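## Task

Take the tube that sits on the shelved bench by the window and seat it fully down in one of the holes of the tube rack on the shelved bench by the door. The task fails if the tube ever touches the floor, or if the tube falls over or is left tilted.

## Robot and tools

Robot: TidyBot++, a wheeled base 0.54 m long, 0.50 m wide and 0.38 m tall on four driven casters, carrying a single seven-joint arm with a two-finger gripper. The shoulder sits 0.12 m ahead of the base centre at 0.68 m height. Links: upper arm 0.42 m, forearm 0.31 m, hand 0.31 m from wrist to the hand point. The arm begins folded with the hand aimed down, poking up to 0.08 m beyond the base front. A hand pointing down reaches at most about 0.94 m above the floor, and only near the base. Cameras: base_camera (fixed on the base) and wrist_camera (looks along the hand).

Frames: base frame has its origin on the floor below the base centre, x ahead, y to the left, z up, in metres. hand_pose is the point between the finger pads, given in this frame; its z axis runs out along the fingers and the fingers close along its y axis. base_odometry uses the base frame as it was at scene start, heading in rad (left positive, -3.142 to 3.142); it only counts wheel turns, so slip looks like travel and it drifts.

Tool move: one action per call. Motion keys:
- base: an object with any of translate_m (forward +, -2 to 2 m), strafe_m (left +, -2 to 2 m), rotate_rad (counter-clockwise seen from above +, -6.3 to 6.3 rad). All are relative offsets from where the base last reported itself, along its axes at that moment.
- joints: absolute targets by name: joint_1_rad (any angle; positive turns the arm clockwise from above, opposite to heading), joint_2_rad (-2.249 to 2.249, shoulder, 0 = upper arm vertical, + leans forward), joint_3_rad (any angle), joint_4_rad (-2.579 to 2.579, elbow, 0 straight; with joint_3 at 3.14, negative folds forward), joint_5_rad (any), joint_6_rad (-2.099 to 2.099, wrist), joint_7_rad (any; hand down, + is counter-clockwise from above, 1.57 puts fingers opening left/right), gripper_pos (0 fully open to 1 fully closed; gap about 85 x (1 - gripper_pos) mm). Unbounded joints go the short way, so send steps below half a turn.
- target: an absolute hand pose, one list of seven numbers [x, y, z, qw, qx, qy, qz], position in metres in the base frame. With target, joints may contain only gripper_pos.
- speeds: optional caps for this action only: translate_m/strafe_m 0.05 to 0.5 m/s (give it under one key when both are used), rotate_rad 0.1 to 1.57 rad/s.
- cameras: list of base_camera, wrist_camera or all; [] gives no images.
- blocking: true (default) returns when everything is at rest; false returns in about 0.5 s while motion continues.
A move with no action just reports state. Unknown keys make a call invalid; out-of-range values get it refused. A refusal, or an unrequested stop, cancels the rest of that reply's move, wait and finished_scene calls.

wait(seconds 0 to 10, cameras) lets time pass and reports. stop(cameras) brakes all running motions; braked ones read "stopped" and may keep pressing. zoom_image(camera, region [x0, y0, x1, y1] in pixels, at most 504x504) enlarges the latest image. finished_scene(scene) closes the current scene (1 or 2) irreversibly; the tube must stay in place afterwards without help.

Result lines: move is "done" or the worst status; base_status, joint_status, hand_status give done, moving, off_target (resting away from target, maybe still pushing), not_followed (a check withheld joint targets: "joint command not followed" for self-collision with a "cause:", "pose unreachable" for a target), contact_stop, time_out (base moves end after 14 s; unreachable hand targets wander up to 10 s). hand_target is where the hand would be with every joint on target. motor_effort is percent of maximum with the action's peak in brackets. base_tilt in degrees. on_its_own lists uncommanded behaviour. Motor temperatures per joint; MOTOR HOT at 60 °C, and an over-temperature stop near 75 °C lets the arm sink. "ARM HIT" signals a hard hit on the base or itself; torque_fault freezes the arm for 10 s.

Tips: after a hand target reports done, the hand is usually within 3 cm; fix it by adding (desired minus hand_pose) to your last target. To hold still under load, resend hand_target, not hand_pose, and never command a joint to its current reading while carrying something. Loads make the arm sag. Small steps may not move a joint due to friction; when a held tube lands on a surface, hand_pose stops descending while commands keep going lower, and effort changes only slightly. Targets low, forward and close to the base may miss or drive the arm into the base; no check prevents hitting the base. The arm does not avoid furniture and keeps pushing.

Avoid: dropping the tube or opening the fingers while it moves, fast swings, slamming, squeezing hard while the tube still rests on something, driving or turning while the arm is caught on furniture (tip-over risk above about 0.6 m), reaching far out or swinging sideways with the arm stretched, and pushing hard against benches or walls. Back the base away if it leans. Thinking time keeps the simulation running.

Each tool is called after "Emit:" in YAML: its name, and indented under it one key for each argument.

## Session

Emit:
move:
  joints: {"joint_2_rad":0.0,"joint_4_rad":-1.9,"joint_6_rad":0.25}

Emit:
move:
  joints: {"joint_1_rad":-1.25}
  cameras: ["wrist_camera"]

Emit:
move:
  joints: {"joint_1_rad":-2.5}
  cameras: ["wrist_camera"]

Emit:
move:
  joints: {"joint_1_rad":-3.77}
  cameras: ["wrist_camera"]

Emit:
move:
  joints: {"joint_1_rad":-5.03}
  cameras: ["wrist_camera"]

Scene clock: 2.30 s.
Motor temperatures (°C): [40 41 44 43 48 47 53]
move: done
base_odometry: x=+0.000 y=+0.000 heading=+0.000
base_tilt: forward=+0.0 right=+0.3
base_status: not commanded
joint_positions: joint_1_rad=+0.050 joint_2_rad=-0.033 joint_3_rad=+3.183 joint_4_rad=-1.924 joint_5_rad=+0.035 joint_6_rad=+0.169 joint_7_rad=+1.551 gripper_pos=+0.000
joint_status: all done
motor_effort: joint_1_rad=+0(0) joint_2_rad=-20(20) joint_3_rad=+0(1) joint_4_rad=+21(21) joint_5_rad=+0(2) joint_6_rad=+10(11) joint_7_rad=+0(1)
hand_pose: x=+0.7096 y=-0.0513 z=+0.9565 quat_wxyz=(+0.032, +0.758, -0.028, +0.651) (m; base frame)
hand_target: x=+0.7251 y=-0.0515 z=+0.9763 quat_wxyz=(+0.033, +0.734, -0.026, +0.678) (m; base frame)
hand_status: not commanded
pictures: base_camera, wrist_camera
camera_calibration:
wrist_camera: T_world_to_cam=[[-0.16739, -0.984243, -0.0569694, 0.121661], [-0.199422, 0.0903927, -0.975736, 1.12782], [0.965511, -0.151968, -0.211411, -0.353411], [0, 0, 0, 1]] pos_world=[0.5865, -0.0359097, 1.03267]

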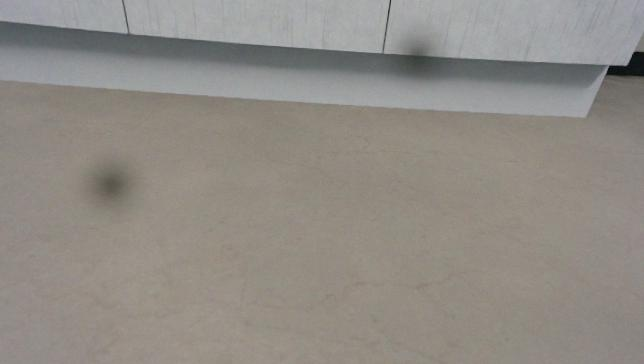

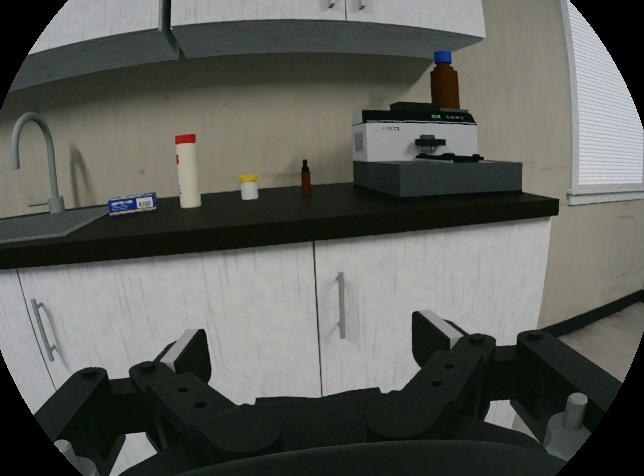

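Scene clock: 4.87 s.
Motor temperatures (°C): [40 41 44 43 48 47 53]
move: done
base_odometry: x=+0.000 y=+0.000 heading=+0.000
base_tilt: forward=+0.0 right=+0.2
base_status: not commanded
joint_positions: joint_1_rad=-1.231 joint_2_rad=-0.030 joint_3_rad=+3.183 joint_4_rad=-1.924 joint_5_rad=+0.035 joint_6_rad=+0.172 joint_7_rad=+1.551 gripper_pos=+0.000
joint_status: all done
motor_effort: joint_1_rad=+0(2) joint_2_rad=-20(21) joint_3_rad=+0(2) joint_4_rad=+21(21) joint_5_rad=+1(1) joint_6_rad=+10(11) joint_7_rad=+0(1)
hand_pose: x=+0.3371 y=+0.5521 z=+0.9559 quat_wxyz=(-0.364, +0.624, +0.431, +0.541) (m; base frame)
hand_target: x=+0.3309 y=+0.5702 z=+0.9763 quat_wxyz=(-0.384, +0.600, +0.424, +0.559) (m; base frame)
hand_status: not commanded
pictures: wrist_camera
camera_calibration:
wrist_camera: T_world_to_cam=[[0.895531, -0.441339, -0.0569475, -0.00483411], [-0.143365, -0.164991, -0.97582, 1.12064], [0.421272, 0.882042, -0.211027, -0.289961], [0, 0, 0, 1]] pos_world=[0.287141, 0.43852, 1.03207]

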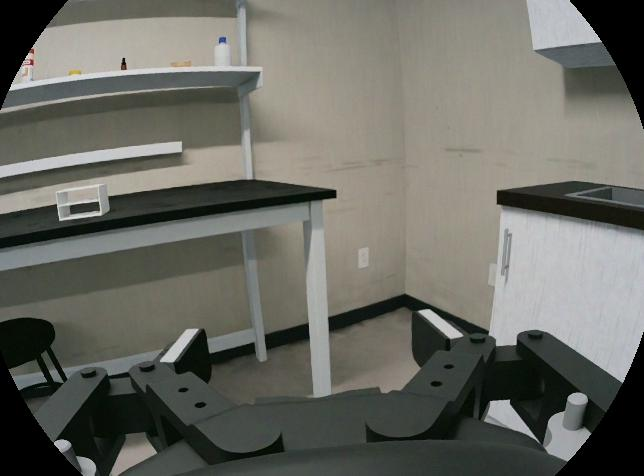

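Scene clock: 7.40 s.
Motor temperatures (°C): [40 41 44 43 48 47 53]
move: done
base_odometry: x=+0.000 y=+0.000 heading=+0.000
base_tilt: forward=+0.0 right=+0.2
base_status: not commanded
joint_positions: joint_1_rad=-2.481 joint_2_rad=-0.030 joint_3_rad=+3.183 joint_4_rad=-1.924 joint_5_rad=+0.035 joint_6_rad=+0.172 joint_7_rad=+1.551 gripper_pos=+0.000
joint_status: all done
motor_effort: joint_1_rad=+0(2) joint_2_rad=-20(21) joint_3_rad=+0(2) joint_4_rad=+21(21) joint_5_rad=+0(1) joint_6_rad=+10(11) joint_7_rad=+0(1)
hand_pose: x=-0.3363 y=+0.3811 z=+0.9559 quat_wxyz=(-0.611, +0.254, +0.715, +0.226) (m; base frame)
hand_target: x=-0.3553 y=+0.3809 z=+0.9763 quat_wxyz=(-0.639, +0.239, +0.695, +0.229) (m; base frame)
hand_status: not commanded
pictures: wrist_camera
camera_calibration:
wrist_camera: T_world_to_cam=[[0.701187, 0.710701, -0.0569351, 0.0183457], [0.111299, -0.187985, -0.975845, 1.09022], [-0.704237, 0.677913, -0.210912, -0.156236], [0, 0, 0, 1]] pos_world=[-0.24423, 0.29782, 1.03198]

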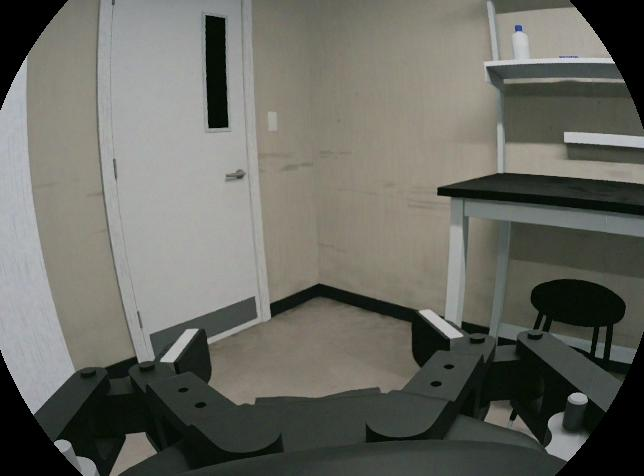

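Scene clock: 9.93 s.
Motor temperatures (°C): [40 41 44 43 48 47 53]
move: done
base_odometry: x=+0.000 y=+0.000 heading=+0.000
base_tilt: forward=+0.0 right=+0.3
base_status: not commanded
joint_positions: joint_1_rad=-3.751 joint_2_rad=-0.030 joint_3_rad=+3.183 joint_4_rad=-1.924 joint_5_rad=+0.035 joint_6_rad=+0.172 joint_7_rad=+1.551 gripper_pos=+0.000
joint_status: all done
motor_effort: joint_1_rad=+0(2) joint_2_rad=-20(21) joint_3_rad=+1(2) joint_4_rad=+21(21) joint_5_rad=+0(2) joint_6_rad=+10(11) joint_7_rad=+0(1)
hand_pose: x=-0.3799 y=-0.3220 z=+0.9558 quat_wxyz=(-0.626, -0.219, +0.726, -0.181) (m; base frame)
hand_target: x=-0.3853 y=-0.3402 z=+0.9763 quat_wxyz=(-0.650, -0.220, +0.701, -0.195) (m; base frame)
hand_status: not commanded
pictures: wrist_camera
camera_calibration:
wrist_camera: T_world_to_cam=[[-0.471006, 0.880292, -0.0569194, 0.15776], [0.212437, 0.0505665, -0.975866, 1.07817], [-0.856168, -0.471731, -0.210823, -0.138263], [0, 0, 0, 1]] pos_world=[-0.273112, -0.258616, 1.03198]

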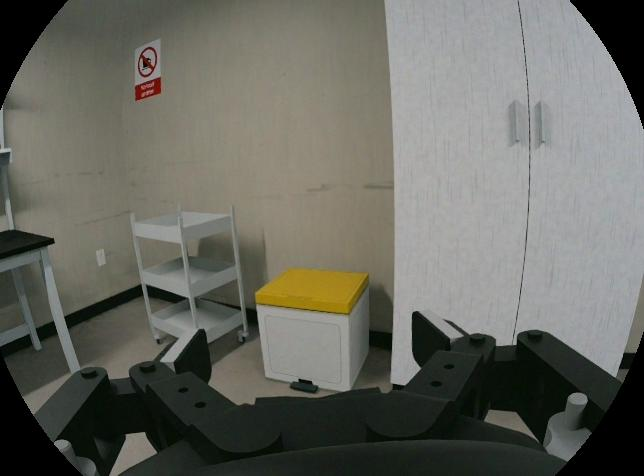

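Scene clock: 12.47 s.
Motor temperatures (°C): [40 41 44 43 48 47 53]
move: done
base_odometry: x=+0.000 y=+0.000 heading=+0.000
base_tilt: forward=+0.0 right=+0.3
base_status: not commanded
joint_positions: joint_1_rad=-5.011 joint_2_rad=-0.030 joint_3_rad=+3.183 joint_4_rad=-1.924 joint_5_rad=+0.035 joint_6_rad=+0.172 joint_7_rad=+1.551 gripper_pos=+0.000
joint_status: all done
motor_effort: joint_1_rad=+0(2) joint_2_rad=-20(21) joint_3_rad=+0(2) joint_4_rad=+21(21) joint_5_rad=+0(1) joint_6_rad=+10(11) joint_7_rad=+0(1)
hand_pose: x=+0.2730 y=-0.5735 z=+0.9558 quat_wxyz=(-0.399, -0.605, +0.457, -0.515) (m; base frame)
hand_target: x=+0.2886 y=-0.5841 z=+0.9763 quat_wxyz=(-0.410, -0.591, +0.437, -0.540) (m; base frame)
hand_status: not commanded
pictures: wrist_camera
camera_calibration:
wrist_camera: T_world_to_cam=[[-0.982149, -0.179286, -0.0569216, 0.218525], [0.0168156, 0.217711, -0.975868, 1.10146], [0.187352, -0.959405, -0.210809, -0.262552], [0, 0, 0, 1]] pos_world=[0.245293, -0.452516, 1.03198]

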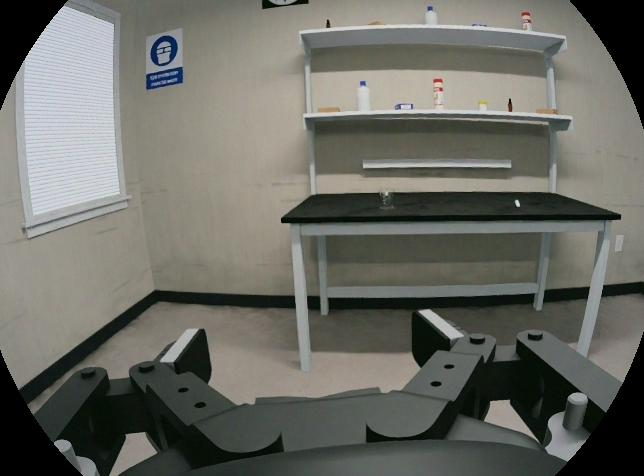

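Emit:
zoom_image:
  camera: "wrist_camera"
  region: [480, 180, 580, 230]

Scaled by 5.040.

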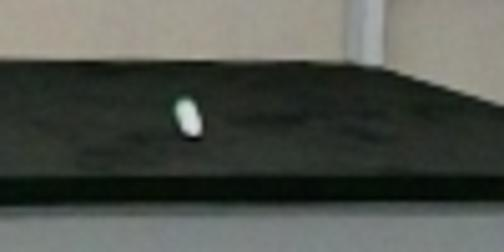

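Emit:
move:
  base: {"translate_m":-0.38,"strafe_m":-1.2,"rotate_rad":-1.6}
  joints: {"joint_1_rad":-6.283,"joint_2_rad":-0.3,"joint_4_rad":-1.6,"joint_6_rad":-0.8}

Scene clock: 18.60 s.
Motor temperatures (°C): [40 41 44 43 48 47 53]
move: done
base_odometry: x=-0.380 y=-1.200 heading=-1.601
base_tilt: forward=+0.0 right=+0.3
base_status: done
joint_positions: joint_1_rad=-6.261 joint_2_rad=-0.294 joint_3_rad=+3.183 joint_4_rad=-1.625 joint_5_rad=+0.035 joint_6_rad=-0.731 joint_7_rad=+1.551 gripper_pos=+0.000
joint_status: all done
motor_effort: joint_1_rad=+0(2) joint_2_rad=-10(21) joint_3_rad=+0(2) joint_4_rad=+21(23) joint_5_rad=+0(2) joint_6_rad=+9(11) joint_7_rad=+0(1)
hand_pose: x=+0.5759 y=-0.0381 z=+1.0123 quat_wxyz=(-0.022, -0.857, +0.033, -0.514) (m; base frame)
hand_target: x=+0.5660 y=-0.0283 z=+1.0108 quat_wxyz=(-0.016, -0.867, +0.025, -0.497) (m; base frame)
hand_status: not commanded
pictures: base_camera, wrist_camera
camera_calibration:
wrist_camera: T_world_to_cam=[[-0.181416, -0.982868, -0.0325314, 0.0987745], [-0.511106, 0.122497, -0.850744, 1.2087], [0.840154, -0.137712, -0.524573, 0.17923], [0, 0, 0, 1]] pos_world=[0.485112, -0.0262981, 1.12553]

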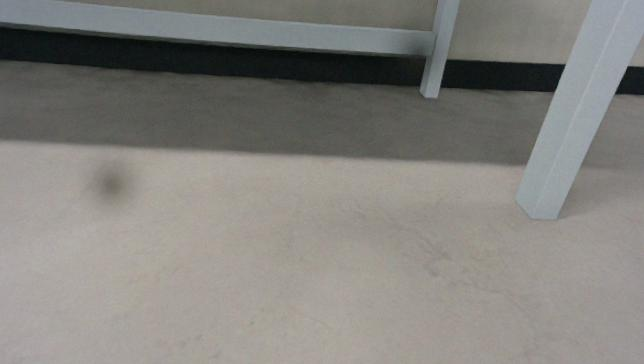

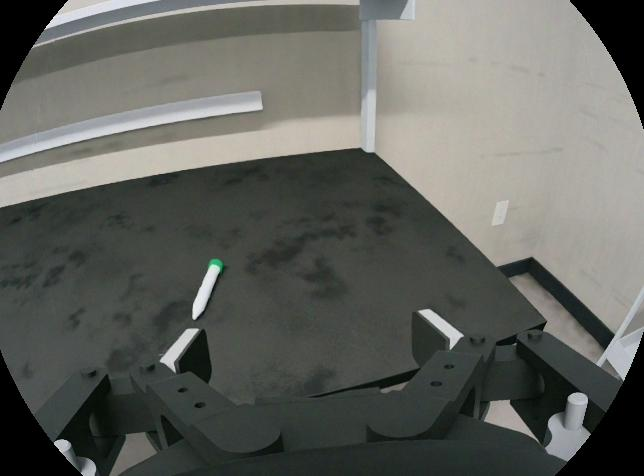

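Emit:
move:
  base: {"translate_m":0.43,"strafe_m":0.17,"rotate_rad":-0.21}
  joints: {"joint_1_rad":-0.015,"joint_2_rad":0.155,"joint_3_rad":3.14,"joint_4_rad":-0.96,"joint_5_rad":0.0,"joint_6_rad":-1.9,"joint_7_rad":-1.57}

Scene clock: 26.53 s.
Motor temperatures (°C): [40 41 44 43 48 47 53]
move: done
base_odometry: x=-0.223 y=-1.635 heading=-1.811
base_tilt: forward=+0.0 right=+0.2
base_status: done
joint_positions: joint_1_rad=-6.276 joint_2_rad=+0.125 joint_3_rad=+3.165 joint_4_rad=-0.986 joint_5_rad=+0.035 joint_6_rad=-1.825 joint_7_rad=-1.532 gripper_pos=+0.000
joint_status: all done
motor_effort: joint_1_rad=+0(2) joint_2_rad=-20(22) joint_3_rad=+0(3) joint_4_rad=+16(22) joint_5_rad=+1(2) joint_6_rad=+3(10) joint_7_rad=+0(1)
hand_pose: x=+0.5165 y=-0.0203 z=+0.9340 quat_wxyz=(+0.102, +0.002, +0.995, -0.021) (m; base frame)
hand_target: x=+0.5054 y=+0.0077 z=+0.9271 quat_wxyz=(+0.063, -0.009, +0.998, +0.001) (m; base frame)
hand_status: not commanded
pictures: base_camera, wrist_camera
camera_calibration:
wrist_camera: T_world_to_cam=[[0.071863, 0.99632, 0.0467061, -0.0616247], [0.962059, -0.0815968, 0.260353, -0.69332], [0.263206, 0.0262243, -0.964383, 0.902586], [0, 0, 0, 1]] pos_world=[0.433877, -0.0188445, 1.05382]

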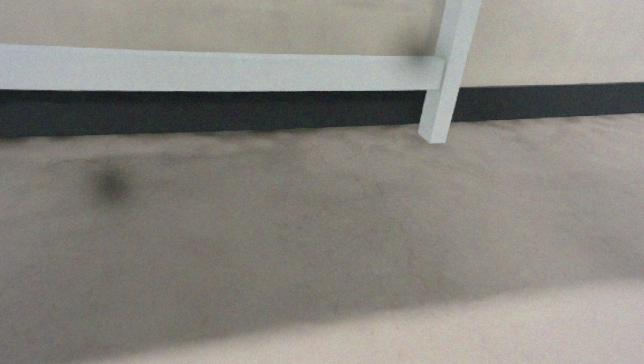

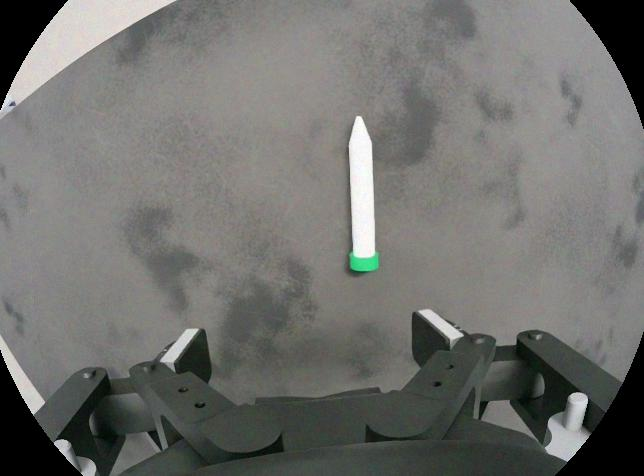

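Emit:
move:
  base: {"translate_m":-0.006,"strafe_m":0.036}
  joints: {"joint_1_rad":-0.015,"joint_2_rad":0.35,"joint_3_rad":3.12,"joint_4_rad":-0.96,"joint_5_rad":-0.03,"joint_6_rad":-2.04,"joint_7_rad":-1.6}
  cameras: ["wrist_camera"]

Scene clock: 29.43 s.
Motor temperatures (°C): [40 41 44 43 48 47 53]
move: done
base_odometry: x=-0.186 y=-1.638 heading=-1.811
base_tilt: forward=+0.0 right=+0.2
base_status: done
joint_positions: joint_1_rad=-6.288 joint_2_rad=+0.335 joint_3_rad=+3.142 joint_4_rad=-0.982 joint_5_rad=+0.008 joint_6_rad=-1.963 joint_7_rad=-1.564 gripper_pos=+0.000
joint_status: all done
motor_effort: joint_1_rad=+0(2) joint_2_rad=-27(31) joint_3_rad=-1(2) joint_4_rad=+15(17) joint_5_rad=+0(2) joint_6_rad=+0(3) joint_7_rad=+0(1)
hand_pose: x=+0.5185 y=+0.0011 z=+0.8498 quat_wxyz=(-0.069, -0.004, +0.998, -0.004) (m; base frame)
hand_target: x=+0.5018 y=+0.0219 z=+0.8539 quat_wxyz=(-0.104, -0.009, +0.994, +0.014) (m; base frame)
hand_status: not commanded
pictures: wrist_camera
camera_calibration:
wrist_camera: T_world_to_cam=[[0.080793, 0.995213, 0.054985, -0.090847], [0.993815, -0.0762172, -0.0807652, -0.398177], [-0.0761878, 0.0611702, -0.995215, 1.0225], [0, 0, 0, 1]] pos_world=[0.480956, -0.00248241, 0.990446]

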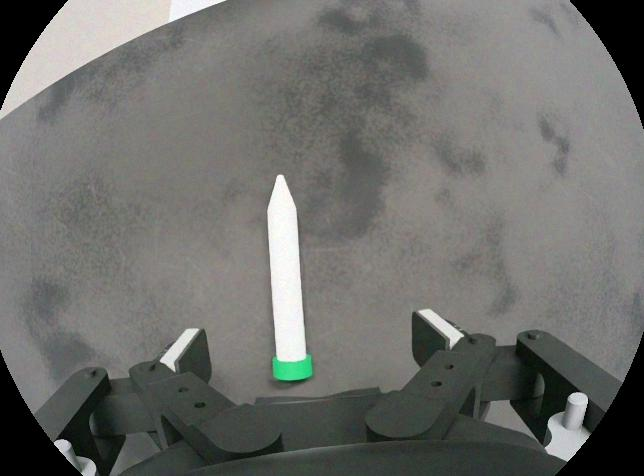

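Emit:
move:
  base: {"strafe_m":-0.01}
  joints: {"joint_2_rad":0.48,"joint_4_rad":-0.972,"joint_6_rad":-2.095}
  cameras: ["wrist_camera"]

Scene clock: 31.33 s.
Motor temperatures (°C): [40 41 44 43 48 47 53]
move: done
base_odometry: x=-0.196 y=-1.636 heading=-1.811
base_tilt: forward=+0.0 right=+0.3
base_status: done
joint_positions: joint_1_rad=-6.290 joint_2_rad=+0.460 joint_3_rad=+3.139 joint_4_rad=-0.982 joint_5_rad=+0.005 joint_6_rad=-2.019 joint_7_rad=-1.565 gripper_pos=+0.000
joint_status: all done
motor_effort: joint_1_rad=+0(3) joint_2_rad=-31(34) joint_3_rad=-1(2) joint_4_rad=+15(16) joint_5_rad=+1(2) joint_6_rad=-2(2) joint_7_rad=+0(0)
hand_pose: x=+0.5197 y=+0.0038 z=+0.8037 quat_wxyz=(-0.159, -0.007, +0.987, -0.002) (m; base frame)
hand_target: x=+0.5019 y=+0.0213 z=+0.8066 quat_wxyz=(-0.202, -0.008, +0.979, +0.013) (m; base frame)
hand_status: not commanded
pictures: wrist_camera
camera_calibration:
wrist_camera: T_world_to_cam=[[0.0847892, 0.995471, 0.0430009, -0.083496], [0.963447, -0.0709019, -0.258346, -0.244387], [-0.254127, 0.0633341, -0.965095, 1.0448], [0, 0, 0, 1]] pos_world=[0.508045, -0.000380916, 0.948783]

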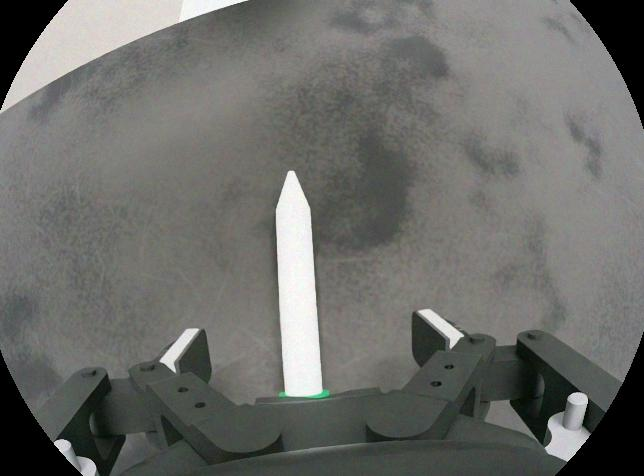

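Emit:
move:
  joints: {"joint_2_rad":0.502}
  cameras: []

Emit:
move:
  joints: {"gripper_pos":0.7}
  cameras: ["wrist_camera"]

Scene clock: 32.43 s.
Motor temperatures (°C): [40 41 44 43 48 47 53]
move: done
base_odometry: x=-0.196 y=-1.636 heading=-1.811
base_tilt: forward=+0.1 right=+0.3
base_status: not commanded
joint_positions: joint_1_rad=-6.290 joint_2_rad=+0.469 joint_3_rad=+3.139 joint_4_rad=-0.982 joint_5_rad=+0.005 joint_6_rad=-2.020 joint_7_rad=-1.565 gripper_pos=+0.000
joint_status: all done
motor_effort: joint_1_rad=+0(0) joint_2_rad=-31(32) joint_3_rad=+0(1) joint_4_rad=+15(15) joint_5_rad=-1(1) joint_6_rad=-1(2) joint_7_rad=+0(0)
hand_pose: x=+0.5205 y=+0.0038 z=+0.8000 quat_wxyz=(-0.164, -0.007, +0.986, -0.002) (m; base frame)
hand_target: x=+0.5046 y=+0.0213 z=+0.7981 quat_wxyz=(-0.212, -0.008, +0.977, +0.013) (m; base frame)
hand_status: not commanded
pictures: none
No camera images: "cameras" was empty.

Scene clock: 33.37 s.
Motor temperatures (°C): [40 41 44 43 48 47 53]
move: done
base_odometry: x=-0.196 y=-1.636 heading=-1.811
base_tilt: forward=+0.0 right=+0.2
base_status: not commanded
joint_positions: joint_1_rad=-6.290 joint_2_rad=+0.469 joint_3_rad=+3.139 joint_4_rad=-0.982 joint_5_rad=+0.005 joint_6_rad=-2.020 joint_7_rad=-1.565 gripper_pos=+0.700
joint_status: all done
motor_effort: joint_1_rad=+0(0) joint_2_rad=-31(31) joint_3_rad=+0(1) joint_4_rad=+14(15) joint_5_rad=+0(1) joint_6_rad=-2(2) joint_7_rad=+0(1)
hand_pose: x=+0.5204 y=+0.0038 z=+0.8000 quat_wxyz=(-0.164, -0.007, +0.986, -0.002) (m; base frame)
hand_target: x=+0.5046 y=+0.0213 z=+0.7981 quat_wxyz=(-0.212, -0.008, +0.977, +0.013) (m; base frame)
hand_status: not commanded
pictures: wrist_camera
camera_calibration:
wrist_camera: T_world_to_cam=[[0.0853299, 0.995469, 0.0419458, -0.0829132], [0.960546, -0.0710056, -0.268905, -0.236045], [-0.264708, 0.0632365, -0.962253, 1.04462], [0, 0, 0, 1]] pos_world=[0.510326, -0.000281052, 0.945194]

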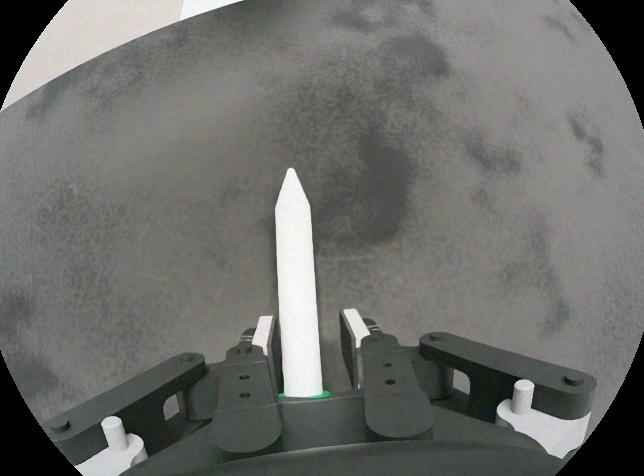

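Emit:
move:
  joints: {"gripper_pos":0.97}
  cameras: ["wrist_camera"]

Emit:
move:
  joints: {"joint_2_rad":0.3,"joint_4_rad":-0.98,"joint_6_rad":-1.95}
  cameras: ["wrist_camera"]

Scene clock: 35.07 s.
Motor temperatures (°C): [40 41 44 43 48 47 53]
move: done
base_odometry: x=-0.196 y=-1.636 heading=-1.811
base_tilt: forward=+0.0 right=+0.2
base_status: not commanded
joint_positions: joint_1_rad=-6.290 joint_2_rad=+0.470 joint_3_rad=+3.139 joint_4_rad=-0.964 joint_5_rad=+0.005 joint_6_rad=-2.045 joint_7_rad=-1.565 gripper_pos=+0.970
joint_status: all done
motor_effort: joint_1_rad=+0(0) joint_2_rad=-28(32) joint_3_rad=+0(1) joint_4_rad=+13(15) joint_5_rad=+1(2) joint_6_rad=-1(6) joint_7_rad=+0(1)
hand_pose: x=+0.5178 y=+0.0038 z=+0.8061 quat_wxyz=(-0.168, -0.007, +0.986, -0.002) (m; base frame)
hand_target: x=+0.5046 y=+0.0213 z=+0.7981 quat_wxyz=(-0.212, -0.008, +0.977, +0.013) (m; base frame)
hand_status: not commanded
pictures: wrist_camera
camera_calibration:
wrist_camera: T_world_to_cam=[[0.0859152, 0.995448, 0.041246, -0.082668], [0.958543, -0.0712988, -0.275883, -0.225168], [-0.271687, 0.0632386, -0.960306, 1.05186], [0, 0, 0, 1]] pos_world=[0.508713, -0.000280905, 0.951401]

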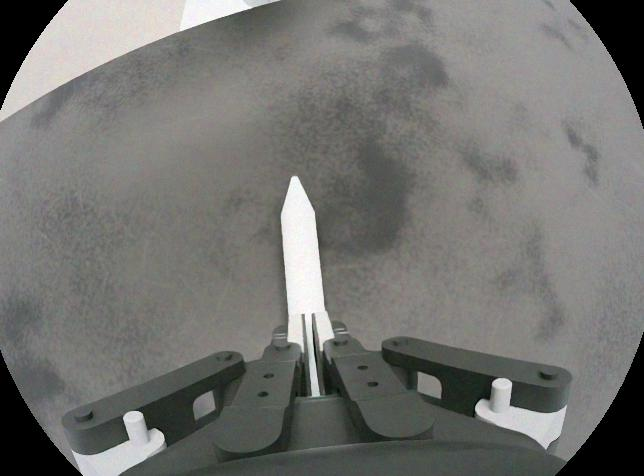

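Scene clock: 36.27 s.
Motor temperatures (°C): [40 41 44 43 48 47 53]
move: done
base_odometry: x=-0.196 y=-1.636 heading=-1.811
base_tilt: forward=+0.0 right=+0.3
base_status: not commanded
joint_positions: joint_1_rad=-6.290 joint_2_rad=+0.288 joint_3_rad=+3.139 joint_4_rad=-0.964 joint_5_rad=+0.005 joint_6_rad=-2.018 joint_7_rad=-1.565 gripper_pos=+0.970
joint_status: all done
motor_effort: joint_1_rad=+0(0) joint_2_rad=-25(35) joint_3_rad=+0(1) joint_4_rad=+15(16) joint_5_rad=+1(1) joint_6_rad=+0(2) joint_7_rad=+0(1)
hand_pose: x=+0.4971 y=+0.0037 z=+0.8748 quat_wxyz=(-0.065, -0.007, +0.998, -0.002) (m; base frame)
hand_target: x=+0.5162 y=+0.0230 z=+0.8641 quat_wxyz=(-0.045, -0.008, +0.999, +0.016) (m; base frame)
hand_status: not commanded
pictures: wrist_camera
camera_calibration:
wrist_camera: T_world_to_cam=[[0.0752167, 0.995388, 0.0595479, -0.0942368], [0.99491, -0.0708966, -0.0716092, -0.38321], [-0.0670572, 0.064631, -0.995654, 1.04149], [0, 0, 0, 1]] pos_world=[0.458187, -0.000678439, 1.01513]

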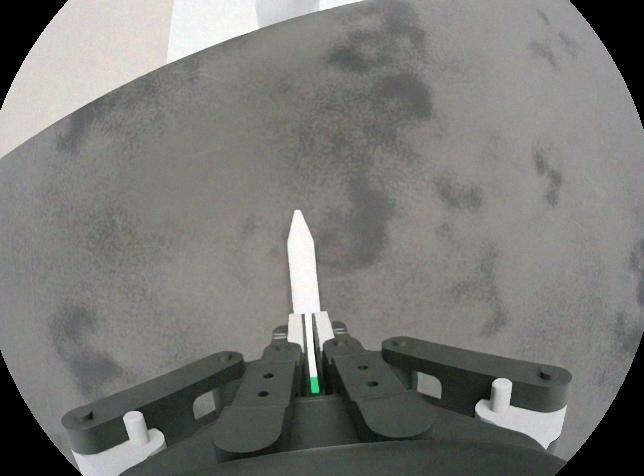

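Emit:
move:
  joints: {"gripper_pos":0.5}
  cameras: ["wrist_camera"]

Scene clock: 37.67 s.
Motor temperatures (°C): [40 41 44 43 48 47 53]
move: done
base_odometry: x=-0.196 y=-1.636 heading=-1.811
base_tilt: forward=+0.0 right=+0.2
base_status: not commanded
joint_positions: joint_1_rad=-6.290 joint_2_rad=+0.288 joint_3_rad=+3.139 joint_4_rad=-0.964 joint_5_rad=+0.005 joint_6_rad=-2.018 joint_7_rad=-1.565 gripper_pos=+0.500
joint_status: all done
motor_effort: joint_1_rad=+0(0) joint_2_rad=-25(25) joint_3_rad=-1(1) joint_4_rad=+15(15) joint_5_rad=+0(1) joint_6_rad=+0(1) joint_7_rad=+0(0)
hand_pose: x=+0.4971 y=+0.0037 z=+0.8748 quat_wxyz=(-0.065, -0.007, +0.998, -0.002) (m; base frame)
hand_target: x=+0.5162 y=+0.0230 z=+0.8641 quat_wxyz=(-0.045, -0.008, +0.999, +0.016) (m; base frame)
hand_status: not commanded
pictures: wrist_camera
camera_calibration:
wrist_camera: T_world_to_cam=[[0.0752167, 0.995388, 0.0595479, -0.0942368], [0.99491, -0.0708966, -0.0716092, -0.38321], [-0.0670572, 0.064631, -0.995654, 1.04149], [0, 0, 0, 1]] pos_world=[0.458187, -0.000678439, 1.01513]

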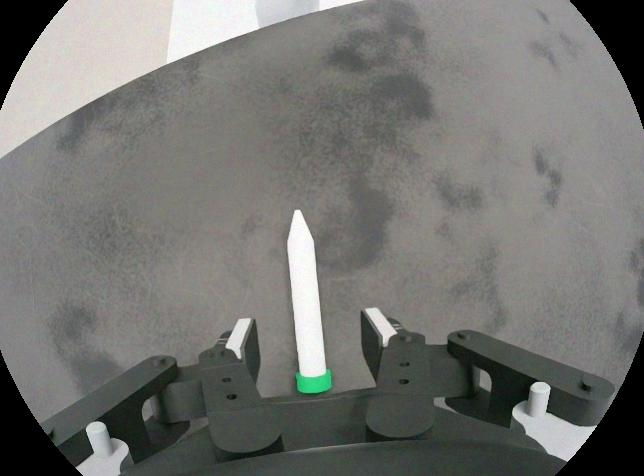

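Emit:
move:
  base: {"translate_m":-0.006}
  joints: {"joint_2_rad":0.505,"joint_4_rad":-0.972,"joint_6_rad":-2.095}
  cameras: []

Emit:
move:
  joints: {"joint_2_rad":0.54}
  cameras: ["wrist_camera"]

Scene clock: 39.53 s.
Motor temperatures (°C): [40 41 44 43 48 47 53]
move: done
base_odometry: x=-0.195 y=-1.630 heading=-1.811
base_tilt: forward=+0.0 right=+0.2
base_status: done
joint_positions: joint_1_rad=-6.290 joint_2_rad=+0.489 joint_3_rad=+3.139 joint_4_rad=-0.964 joint_5_rad=+0.005 joint_6_rad=-2.028 joint_7_rad=-1.565 gripper_pos=+0.500
joint_status: all done
motor_effort: joint_1_rad=+0(1) joint_2_rad=-31(35) joint_3_rad=-1(2) joint_4_rad=+14(17) joint_5_rad=+1(2) joint_6_rad=-1(3) joint_7_rad=+0(1)
hand_pose: x=+0.5252 y=+0.0038 z=+0.7964 quat_wxyz=(-0.169, -0.007, +0.986, -0.002) (m; base frame)
hand_target: x=+0.5049 y=+0.0213 z=+0.7970 quat_wxyz=(-0.214, -0.008, +0.977, +0.013) (m; base frame)
hand_status: not commanded
pictures: none
No camera images: "cameras" was empty.

Scene clock: 40.27 s.
Motor temperatures (°C): [40 41 44 43 48 47 53]
move: done
base_odometry: x=-0.195 y=-1.630 heading=-1.811
base_tilt: forward=+0.0 right=+0.2
base_status: not commanded
joint_positions: joint_1_rad=-6.290 joint_2_rad=+0.507 joint_3_rad=+3.139 joint_4_rad=-0.964 joint_5_rad=+0.005 joint_6_rad=-2.028 joint_7_rad=-1.565 gripper_pos=+0.500
joint_status: all done
motor_effort: joint_1_rad=+0(0) joint_2_rad=-32(34) joint_3_rad=-1(1) joint_4_rad=+15(15) joint_5_rad=+1(1) joint_6_rad=-2(2) joint_7_rad=+0(1)
hand_pose: x=+0.5272 y=+0.0039 z=+0.7891 quat_wxyz=(-0.178, -0.007, +0.984, -0.002) (m; base frame)
hand_target: x=+0.5087 y=+0.0214 z=+0.7834 quat_wxyz=(-0.231, -0.008, +0.973, +0.013) (m; base frame)
hand_status: not commanded
pictures: wrist_camera
camera_calibration:
wrist_camera: T_world_to_cam=[[0.0866827, 0.995461, 0.0392982, -0.0816136], [0.952753, -0.0713077, -0.295259, -0.220553], [-0.291116, 0.0630353, -0.954609, 1.04381], [0, 0, 0, 1]] pos_world=[0.521079, -0.000281288, 0.934522]

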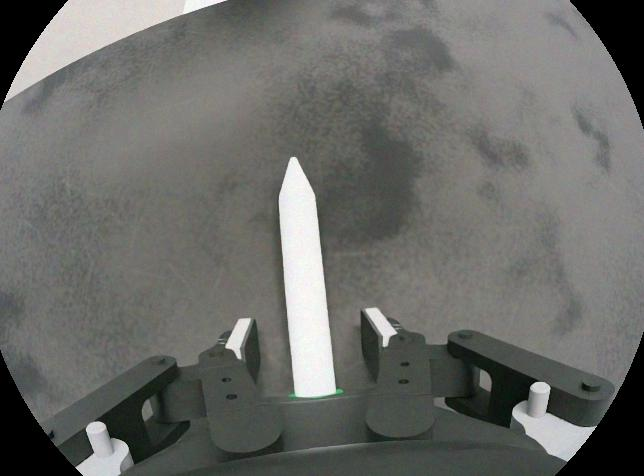

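Emit:
move:
  joints: {"joint_2_rad":0.568}
  cameras: []

Emit:
move:
  joints: {"gripper_pos":0.85}
  cameras: ["wrist_camera"]

Scene clock: 41.83 s.
Motor temperatures (°C): [40 41 44 43 48 47 53]
move: off_target
base_odometry: x=-0.195 y=-1.630 heading=-1.811
base_tilt: forward=+0.0 right=+0.2
base_status: not commanded
joint_positions: joint_1_rad=-6.290 joint_2_rad=+0.517 joint_3_rad=+3.139 joint_4_rad=-0.964 joint_5_rad=+0.004 joint_6_rad=-2.032 joint_7_rad=-1.565 gripper_pos=+0.500
joint_status: joint_2_rad off_target (ended at +0.517, target +0.568)
motor_effort: joint_1_rad=+0(1) joint_2_rad=-28(32) joint_3_rad=+0(1) joint_4_rad=+11(15) joint_5_rad=+1(3) joint_6_rad=+0(2) joint_7_rad=+0(1)
hand_pose: x=+0.5270 y=+0.0041 z=+0.7858 quat_wxyz=(-0.185, -0.007, +0.983, -0.001) (m; base frame)
hand_target: x=+0.5114 y=+0.0214 z=+0.7724 quat_wxyz=(-0.245, -0.007, +0.970, +0.012) (m; base frame)
hand_status: not commanded
pictures: none
No camera images: "cameras" was empty.

Scene clock: 42.57 s.
Motor temperatures (°C): [40 41 44 43 48 47 53]
move: done
base_odometry: x=-0.195 y=-1.630 heading=-1.811
base_tilt: forward=+0.0 right=+0.3
base_status: not commanded
joint_positions: joint_1_rad=-6.290 joint_2_rad=+0.516 joint_3_rad=+3.137 joint_4_rad=-0.962 joint_5_rad=-0.005 joint_6_rad=-2.044 joint_7_rad=-1.565 gripper_pos=+0.837
joint_status: all done
motor_effort: joint_1_rad=+0(1) joint_2_rad=-24(27) joint_3_rad=+0(1) joint_4_rad=+10(11) joint_5_rad=+1(3) joint_6_rad=+1(2) joint_7_rad=+0(1)
hand_pose: x=+0.5239 y=+0.0069 z=+0.7880 quat_wxyz=(-0.189, -0.009, +0.982, +0.003) (m; base frame)
hand_target: x=+0.5114 y=+0.0214 z=+0.7724 quat_wxyz=(-0.245, -0.007, +0.970, +0.012) (m; base frame)
hand_status: not commanded
pictures: wrist_camera
camera_calibration:
wrist_camera: T_world_to_cam=[[0.0857637, 0.995205, 0.0470292, -0.0900157], [0.94601, -0.0665331, -0.317234, -0.196676], [-0.312584, 0.0716973, -0.94718, 1.04698], [0, 0, 0, 1]] pos_world=[0.521046, 0.00143306, 0.933519]

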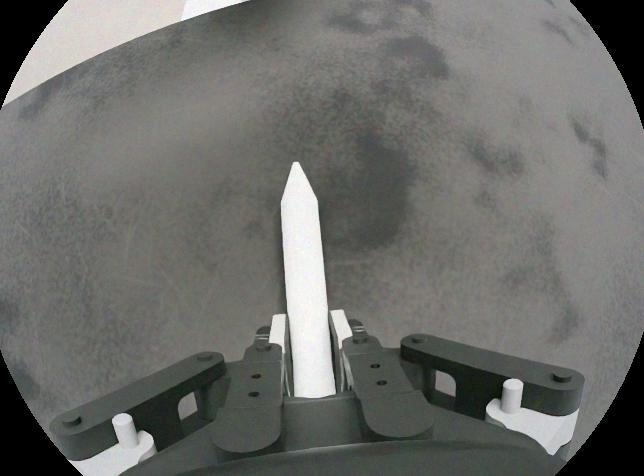

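Emit:
move:
  joints: {"joint_2_rad":0.54}
  cameras: []

Emit:
move:
  joints: {"gripper_pos":0.97}
  cameras: ["wrist_camera"]

Scene clock: 43.53 s.
Motor temperatures (°C): [40 41 44 43 48 47 53]
move: done
base_odometry: x=-0.195 y=-1.630 heading=-1.811
base_tilt: forward=+0.1 right=+0.3
base_status: not commanded
joint_positions: joint_1_rad=-6.290 joint_2_rad=+0.515 joint_3_rad=+3.137 joint_4_rad=-0.962 joint_5_rad=-0.005 joint_6_rad=-2.044 joint_7_rad=-1.565 gripper_pos=+0.837
joint_status: all done
motor_effort: joint_1_rad=+0(0) joint_2_rad=-29(30) joint_3_rad=-1(1) joint_4_rad=+13(14) joint_5_rad=+1(1) joint_6_rad=+0(1) joint_7_rad=+0(0)
hand_pose: x=+0.5238 y=+0.0069 z=+0.7882 quat_wxyz=(-0.189, -0.009, +0.982, +0.003) (m; base frame)
hand_target: x=+0.5087 y=+0.0214 z=+0.7834 quat_wxyz=(-0.231, -0.008, +0.973, +0.013) (m; base frame)
hand_status: not commanded
pictures: none
No camera images: "cameras" was empty.

Scene clock: 44.07 s.
Motor temperatures (°C): [40 41 44 43 48 47 53]
move: off_target
base_odometry: x=-0.195 y=-1.630 heading=-1.811
base_tilt: forward=+0.0 right=+0.3
base_status: not commanded
joint_positions: joint_1_rad=-6.290 joint_2_rad=+0.515 joint_3_rad=+3.137 joint_4_rad=-0.962 joint_5_rad=-0.005 joint_6_rad=-2.044 joint_7_rad=-1.565 gripper_pos=+0.855
joint_status: gripper_pos off_target (ended at +0.855, target +0.970)
motor_effort: joint_1_rad=+0(0) joint_2_rad=-29(29) joint_3_rad=-1(1) joint_4_rad=+13(13) joint_5_rad=-1(1) joint_6_rad=-1(1) joint_7_rad=+0(1)
hand_pose: x=+0.5238 y=+0.0069 z=+0.7884 quat_wxyz=(-0.189, -0.009, +0.982, +0.003) (m; base frame)
hand_target: x=+0.5087 y=+0.0214 z=+0.7834 quat_wxyz=(-0.231, -0.008, +0.973, +0.013) (m; base frame)
hand_status: not commanded
pictures: wrist_camera
camera_calibration:
wrist_camera: T_world_to_cam=[[0.0857253, 0.995205, 0.047108, -0.090071], [0.946311, -0.06654, -0.316335, -0.197358], [-0.311684, 0.0716968, -0.947477, 1.0471], [0, 0, 0, 1]] pos_world=[0.520848, 0.00143306, 0.933918]

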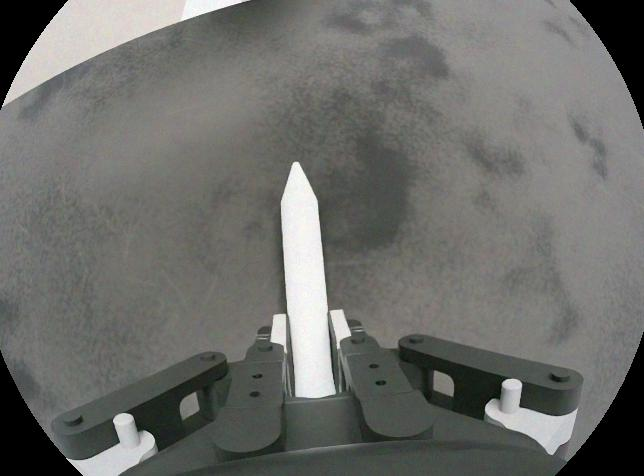

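Emit:
move:
  joints: {"joint_2_rad":0.33,"joint_4_rad":-0.98,"joint_6_rad":-1.95}
  cameras: ["wrist_camera"]

Scene clock: 45.63 s.
Motor temperatures (°C): [40 41 44 43 48 47 53]
move: done
base_odometry: x=-0.195 y=-1.630 heading=-1.811
base_tilt: forward=+0.0 right=+0.2
base_status: not commanded
joint_positions: joint_1_rad=-6.290 joint_2_rad=+0.317 joint_3_rad=+3.137 joint_4_rad=-0.962 joint_5_rad=-0.005 joint_6_rad=-2.019 joint_7_rad=-1.565 gripper_pos=+0.855
joint_status: all done
motor_effort: joint_1_rad=+0(0) joint_2_rad=-26(36) joint_3_rad=+0(1) joint_4_rad=+15(16) joint_5_rad=+1(1) joint_6_rad=+0(3) joint_7_rad=+0(1)
hand_pose: x=+0.5025 y=+0.0068 z=+0.8646 quat_wxyz=(-0.078, -0.009, +0.997, +0.003) (m; base frame)
hand_target: x=+0.5214 y=+0.0231 z=+0.8521 quat_wxyz=(-0.060, -0.008, +0.998, +0.016) (m; base frame)
hand_status: not commanded
pictures: wrist_camera
camera_calibration:
wrist_camera: T_world_to_cam=[[0.0731681, 0.995096, 0.066566, -0.102194], [0.992788, -0.0663177, -0.0998702, -0.363653], [-0.0949659, 0.0733933, -0.992771, 1.04288], [0, 0, 0, 1]] pos_world=[0.467545, 0.00103624, 1.00582]

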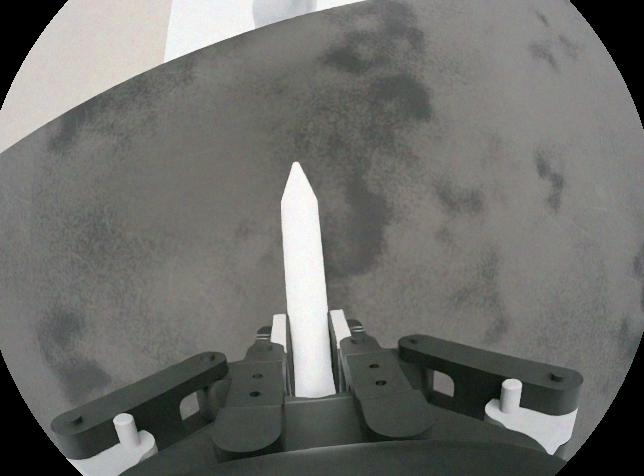

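Emit:
move:
  base: {"translate_m":-0.5}
  cameras: []

Emit:
move:
  base: {"translate_m":-1.9,"strafe_m":-0.34,"rotate_rad":-2.77}
  joints: {"joint_2_rad":-0.4,"joint_4_rad":-1.75,"joint_6_rad":-0.5}

Scene clock: 50.33 s.
Motor temperatures (°C): [40 41 44 43 48 47 53]
move: done
base_odometry: x=-0.075 y=-1.144 heading=-1.811
base_tilt: forward=+0.1 right=+0.3
base_status: done
joint_positions: joint_1_rad=-6.290 joint_2_rad=+0.313 joint_3_rad=+3.137 joint_4_rad=-0.962 joint_5_rad=-0.005 joint_6_rad=-2.017 joint_7_rad=-1.565 gripper_pos=+0.855
joint_status: not commanded
motor_effort: joint_1_rad=+0(0) joint_2_rad=-26(30) joint_3_rad=+0(1) joint_4_rad=+15(15) joint_5_rad=+1(1) joint_6_rad=+0(1) joint_7_rad=+0(1)
hand_pose: x=+0.5025 y=+0.0068 z=+0.8660 quat_wxyz=(-0.075, -0.009, +0.997, +0.003) (m; base frame)
hand_target: x=+0.5214 y=+0.0231 z=+0.8521 quat_wxyz=(-0.060, -0.008, +0.998, +0.016) (m; base frame)
hand_status: not commanded
pictures: none
No camera images: "cameras" was empty.

Scene clock: 56.27 s.
Motor temperatures (°C): [40 41 44 43 48 47 53]
move: done
base_odometry: x=+0.047 y=+0.782 heading=+1.701
base_tilt: forward=+0.0 right=+0.3
base_status: done
joint_positions: joint_1_rad=-6.296 joint_2_rad=-0.392 joint_3_rad=+3.133 joint_4_rad=-1.724 joint_5_rad=-0.005 joint_6_rad=-0.577 joint_7_rad=-1.565 gripper_pos=+0.855
joint_status: all done
motor_effort: joint_1_rad=+0(3) joint_2_rad=-7(31) joint_3_rad=+0(2) joint_4_rad=+21(22) joint_5_rad=+0(2) joint_6_rad=+10(11) joint_7_rad=+0(1)
hand_pose: x=+0.5571 y=+0.0123 z=+1.0418 quat_wxyz=(+0.578, -0.011, +0.816, +0.005) (m; base frame)
hand_target: x=+0.5603 y=+0.0244 z=+1.0523 quat_wxyz=(+0.601, +0.001, +0.799, +0.030) (m; base frame)
hand_status: not commanded
pictures: base_camera, wrist_camera
camera_calibration:
wrist_camera: T_world_to_cam=[[-0.0657065, 0.993091, 0.0972251, -0.0779845], [0.277911, -0.0753674, 0.957646, -1.10318], [0.958357, 0.0899434, -0.271039, -0.115305], [0, 0, 0, 1]] pos_world=[0.411964, 0.00467312, 1.03278]

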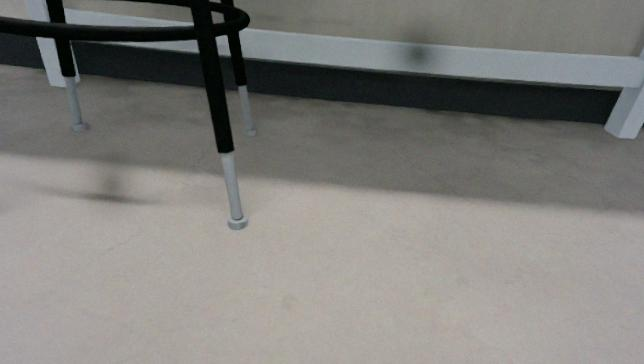

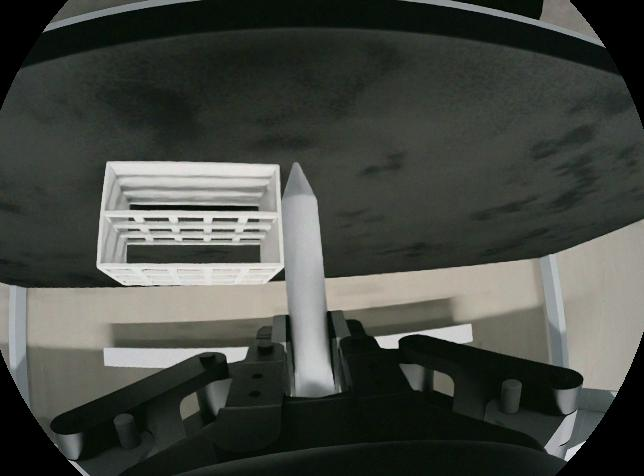

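Emit:
move:
  joints: {"joint_2_rad":-0.24,"joint_4_rad":-1.32,"joint_6_rad":-0.75}
  cameras: []

Emit:
move:
  base: {"strafe_m":-0.075}
  cameras: ["wrist_camera"]

Emit:
zoom_image:
  camera: "wrist_camera"
  region: [180, 100, 440, 310]

Scene clock: 59.50 s.
Motor temperatures (°C): [40 41 44 43 48 47 53]
move: done
base_odometry: x=+0.047 y=+0.782 heading=+1.701
base_tilt: forward=+0.0 right=+0.3
base_status: not commanded
joint_positions: joint_1_rad=-6.296 joint_2_rad=-0.268 joint_3_rad=+3.133 joint_4_rad=-1.346 joint_5_rad=-0.005 joint_6_rad=-0.680 joint_7_rad=-1.565 gripper_pos=+0.855
joint_status: all done
motor_effort: joint_1_rad=+0(0) joint_2_rad=-10(11) joint_3_rad=+1(1) joint_4_rad=+20(23) joint_5_rad=-1(2) joint_6_rad=+11(11) joint_7_rad=+0(1)
hand_pose: x=+0.5900 y=+0.0132 z=+1.1783 quat_wxyz=(+0.638, -0.010, +0.770, +0.007) (m; base frame)
hand_target: x=+0.5962 y=+0.0273 z=+1.1588 quat_wxyz=(+0.609, -0.002, +0.793, +0.033) (m; base frame)
hand_status: not commanded
pictures: none
No camera images: "cameras" was empty.

Scene clock: 60.67 s.
Motor temperatures (°C): [40 41 44 43 48 47 53]
move: done
base_odometry: x=+0.121 y=+0.792 heading=+1.701
base_tilt: forward=+0.0 right=+0.3
base_status: done
joint_positions: joint_1_rad=-6.296 joint_2_rad=-0.267 joint_3_rad=+3.133 joint_4_rad=-1.346 joint_5_rad=-0.005 joint_6_rad=-0.681 joint_7_rad=-1.565 gripper_pos=+0.855
joint_status: not commanded
motor_effort: joint_1_rad=+0(1) joint_2_rad=-10(11) joint_3_rad=+1(3) joint_4_rad=+20(20) joint_5_rad=+1(2) joint_6_rad=+10(11) joint_7_rad=+0(1)
hand_pose: x=+0.5905 y=+0.0137 z=+1.1774 quat_wxyz=(+0.637, -0.011, +0.771, +0.007) (m; base frame)
hand_target: x=+0.5962 y=+0.0273 z=+1.1588 quat_wxyz=(+0.609, -0.002, +0.793, +0.033) (m; base frame)
hand_status: not commanded
pictures: wrist_camera
camera_calibration:
wrist_camera: T_world_to_cam=[[-0.0816301, 0.992595, 0.0899565, -0.0724258], [0.133652, -0.0785406, 0.987911, -1.19263], [0.987661, 0.0926661, -0.126251, -0.298499], [0, 0, 0, 1]] pos_world=[0.448301, 0.00588014, 1.14704]

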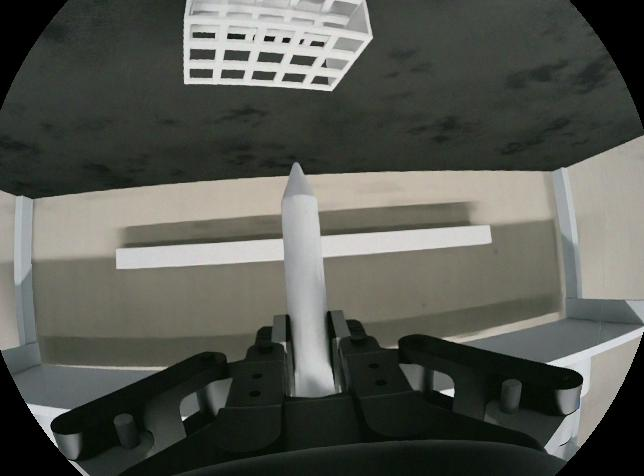

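Scaled by 1.938.

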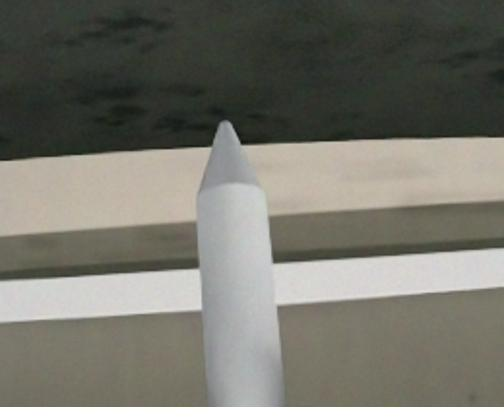

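Emit:
move:
  base: {"strafe_m":-0.008}
  joints: {"joint_2_rad":-0.03,"joint_4_rad":-1.155,"joint_6_rad":-0.93}
  cameras: ["wrist_camera"]

Emit:
zoom_image:
  camera: "wrist_camera"
  region: [200, 50, 420, 210]

Scene clock: 63.97 s.
Motor temperatures (°C): [40 41 44 43 48 47 53]
move: done
base_odometry: x=+0.129 y=+0.793 heading=+1.702
base_tilt: forward=+0.0 right=+0.3
base_status: done
joint_positions: joint_1_rad=-6.296 joint_2_rad=-0.043 joint_3_rad=+3.132 joint_4_rad=-1.182 joint_5_rad=-0.005 joint_6_rad=-0.859 joint_7_rad=-1.565 gripper_pos=+0.855
joint_status: all done
motor_effort: joint_1_rad=+0(2) joint_2_rad=-18(22) joint_3_rad=+1(3) joint_4_rad=+20(22) joint_5_rad=+1(1) joint_6_rad=+9(11) joint_7_rad=+0(1)
hand_pose: x=+0.6694 y=+0.0154 z=+1.1048 quat_wxyz=(+0.541, -0.012, +0.841, +0.007) (m; base frame)
hand_target: x=+0.6645 y=+0.0291 z=+1.0931 quat_wxyz=(+0.516, -0.002, +0.856, +0.032) (m; base frame)
hand_status: not commanded
pictures: wrist_camera
camera_calibration:
wrist_camera: T_world_to_cam=[[-0.0603846, 0.992822, 0.103243, -0.0899508], [0.362664, -0.0745419, 0.928934, -1.21946], [0.929962, 0.0935359, -0.355559, -0.0938235], [0, 0, 0, 1]] pos_world=[0.524076, 0.00717986, 1.10873]

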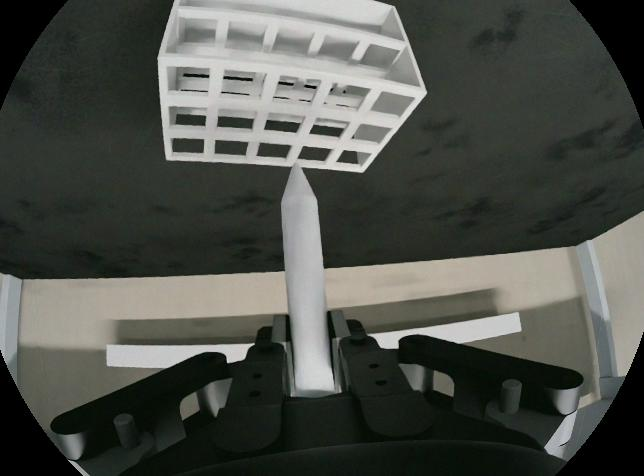

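Scaled by 2.291.

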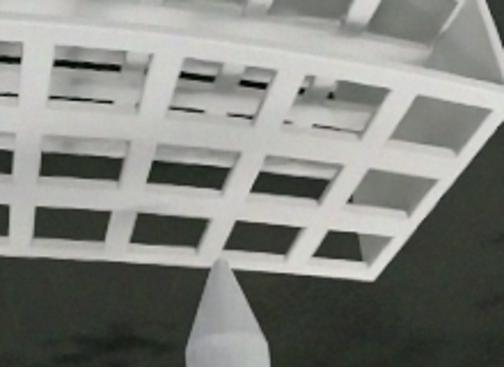

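Emit:
move:
  base: {"strafe_m":-0.0045}
  joints: {"joint_2_rad":-0.065,"joint_4_rad":-1.28,"joint_6_rad":-0.72}
  cameras: ["wrist_camera"]

Emit:
zoom_image:
  camera: "wrist_camera"
  region: [200, 80, 420, 240]

Scene clock: 69.27 s.
Motor temperatures (°C): [40 41 44 43 48 47 53]
move: done
base_odometry: x=+0.133 y=+0.794 heading=+1.702
base_tilt: forward=+0.0 right=+0.3
base_status: done
joint_positions: joint_1_rad=-6.296 joint_2_rad=-0.052 joint_3_rad=+3.131 joint_4_rad=-1.258 joint_5_rad=-0.005 joint_6_rad=-0.787 joint_7_rad=-1.565 gripper_pos=+0.855
joint_status: all done
motor_effort: joint_1_rad=+0(2) joint_2_rad=-18(21) joint_3_rad=+0(3) joint_4_rad=+20(21) joint_5_rad=+1(1) joint_6_rad=+9(11) joint_7_rad=+0(0)
hand_pose: x=+0.6743 y=+0.0156 z=+1.0871 quat_wxyz=(+0.544, -0.012, +0.839, +0.007) (m; base frame)
hand_target: x=+0.6763 y=+0.0285 z=+1.1004 quat_wxyz=(+0.567, +0.000, +0.823, +0.033) (m; base frame)
hand_status: not commanded
pictures: wrist_camera
camera_calibration:
wrist_camera: T_world_to_cam=[[-0.0610358, 0.992797, 0.103097, -0.087529], [0.357013, -0.0747417, 0.931105, -1.20333], [0.932103, 0.0936376, -0.349879, -0.112351], [0, 0, 0, 1]] pos_world=[0.528983, 0.00748017, 1.09014]

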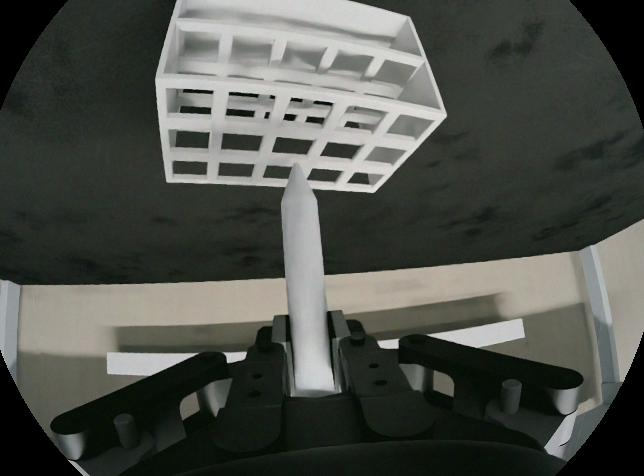

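Scaled by 2.291.

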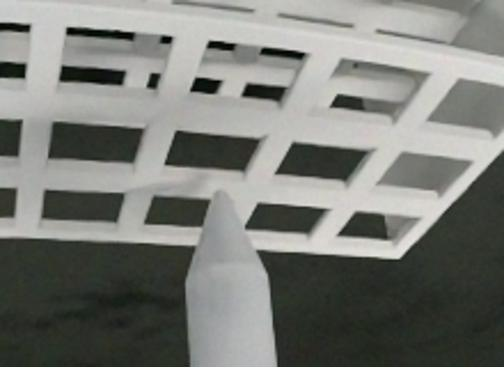

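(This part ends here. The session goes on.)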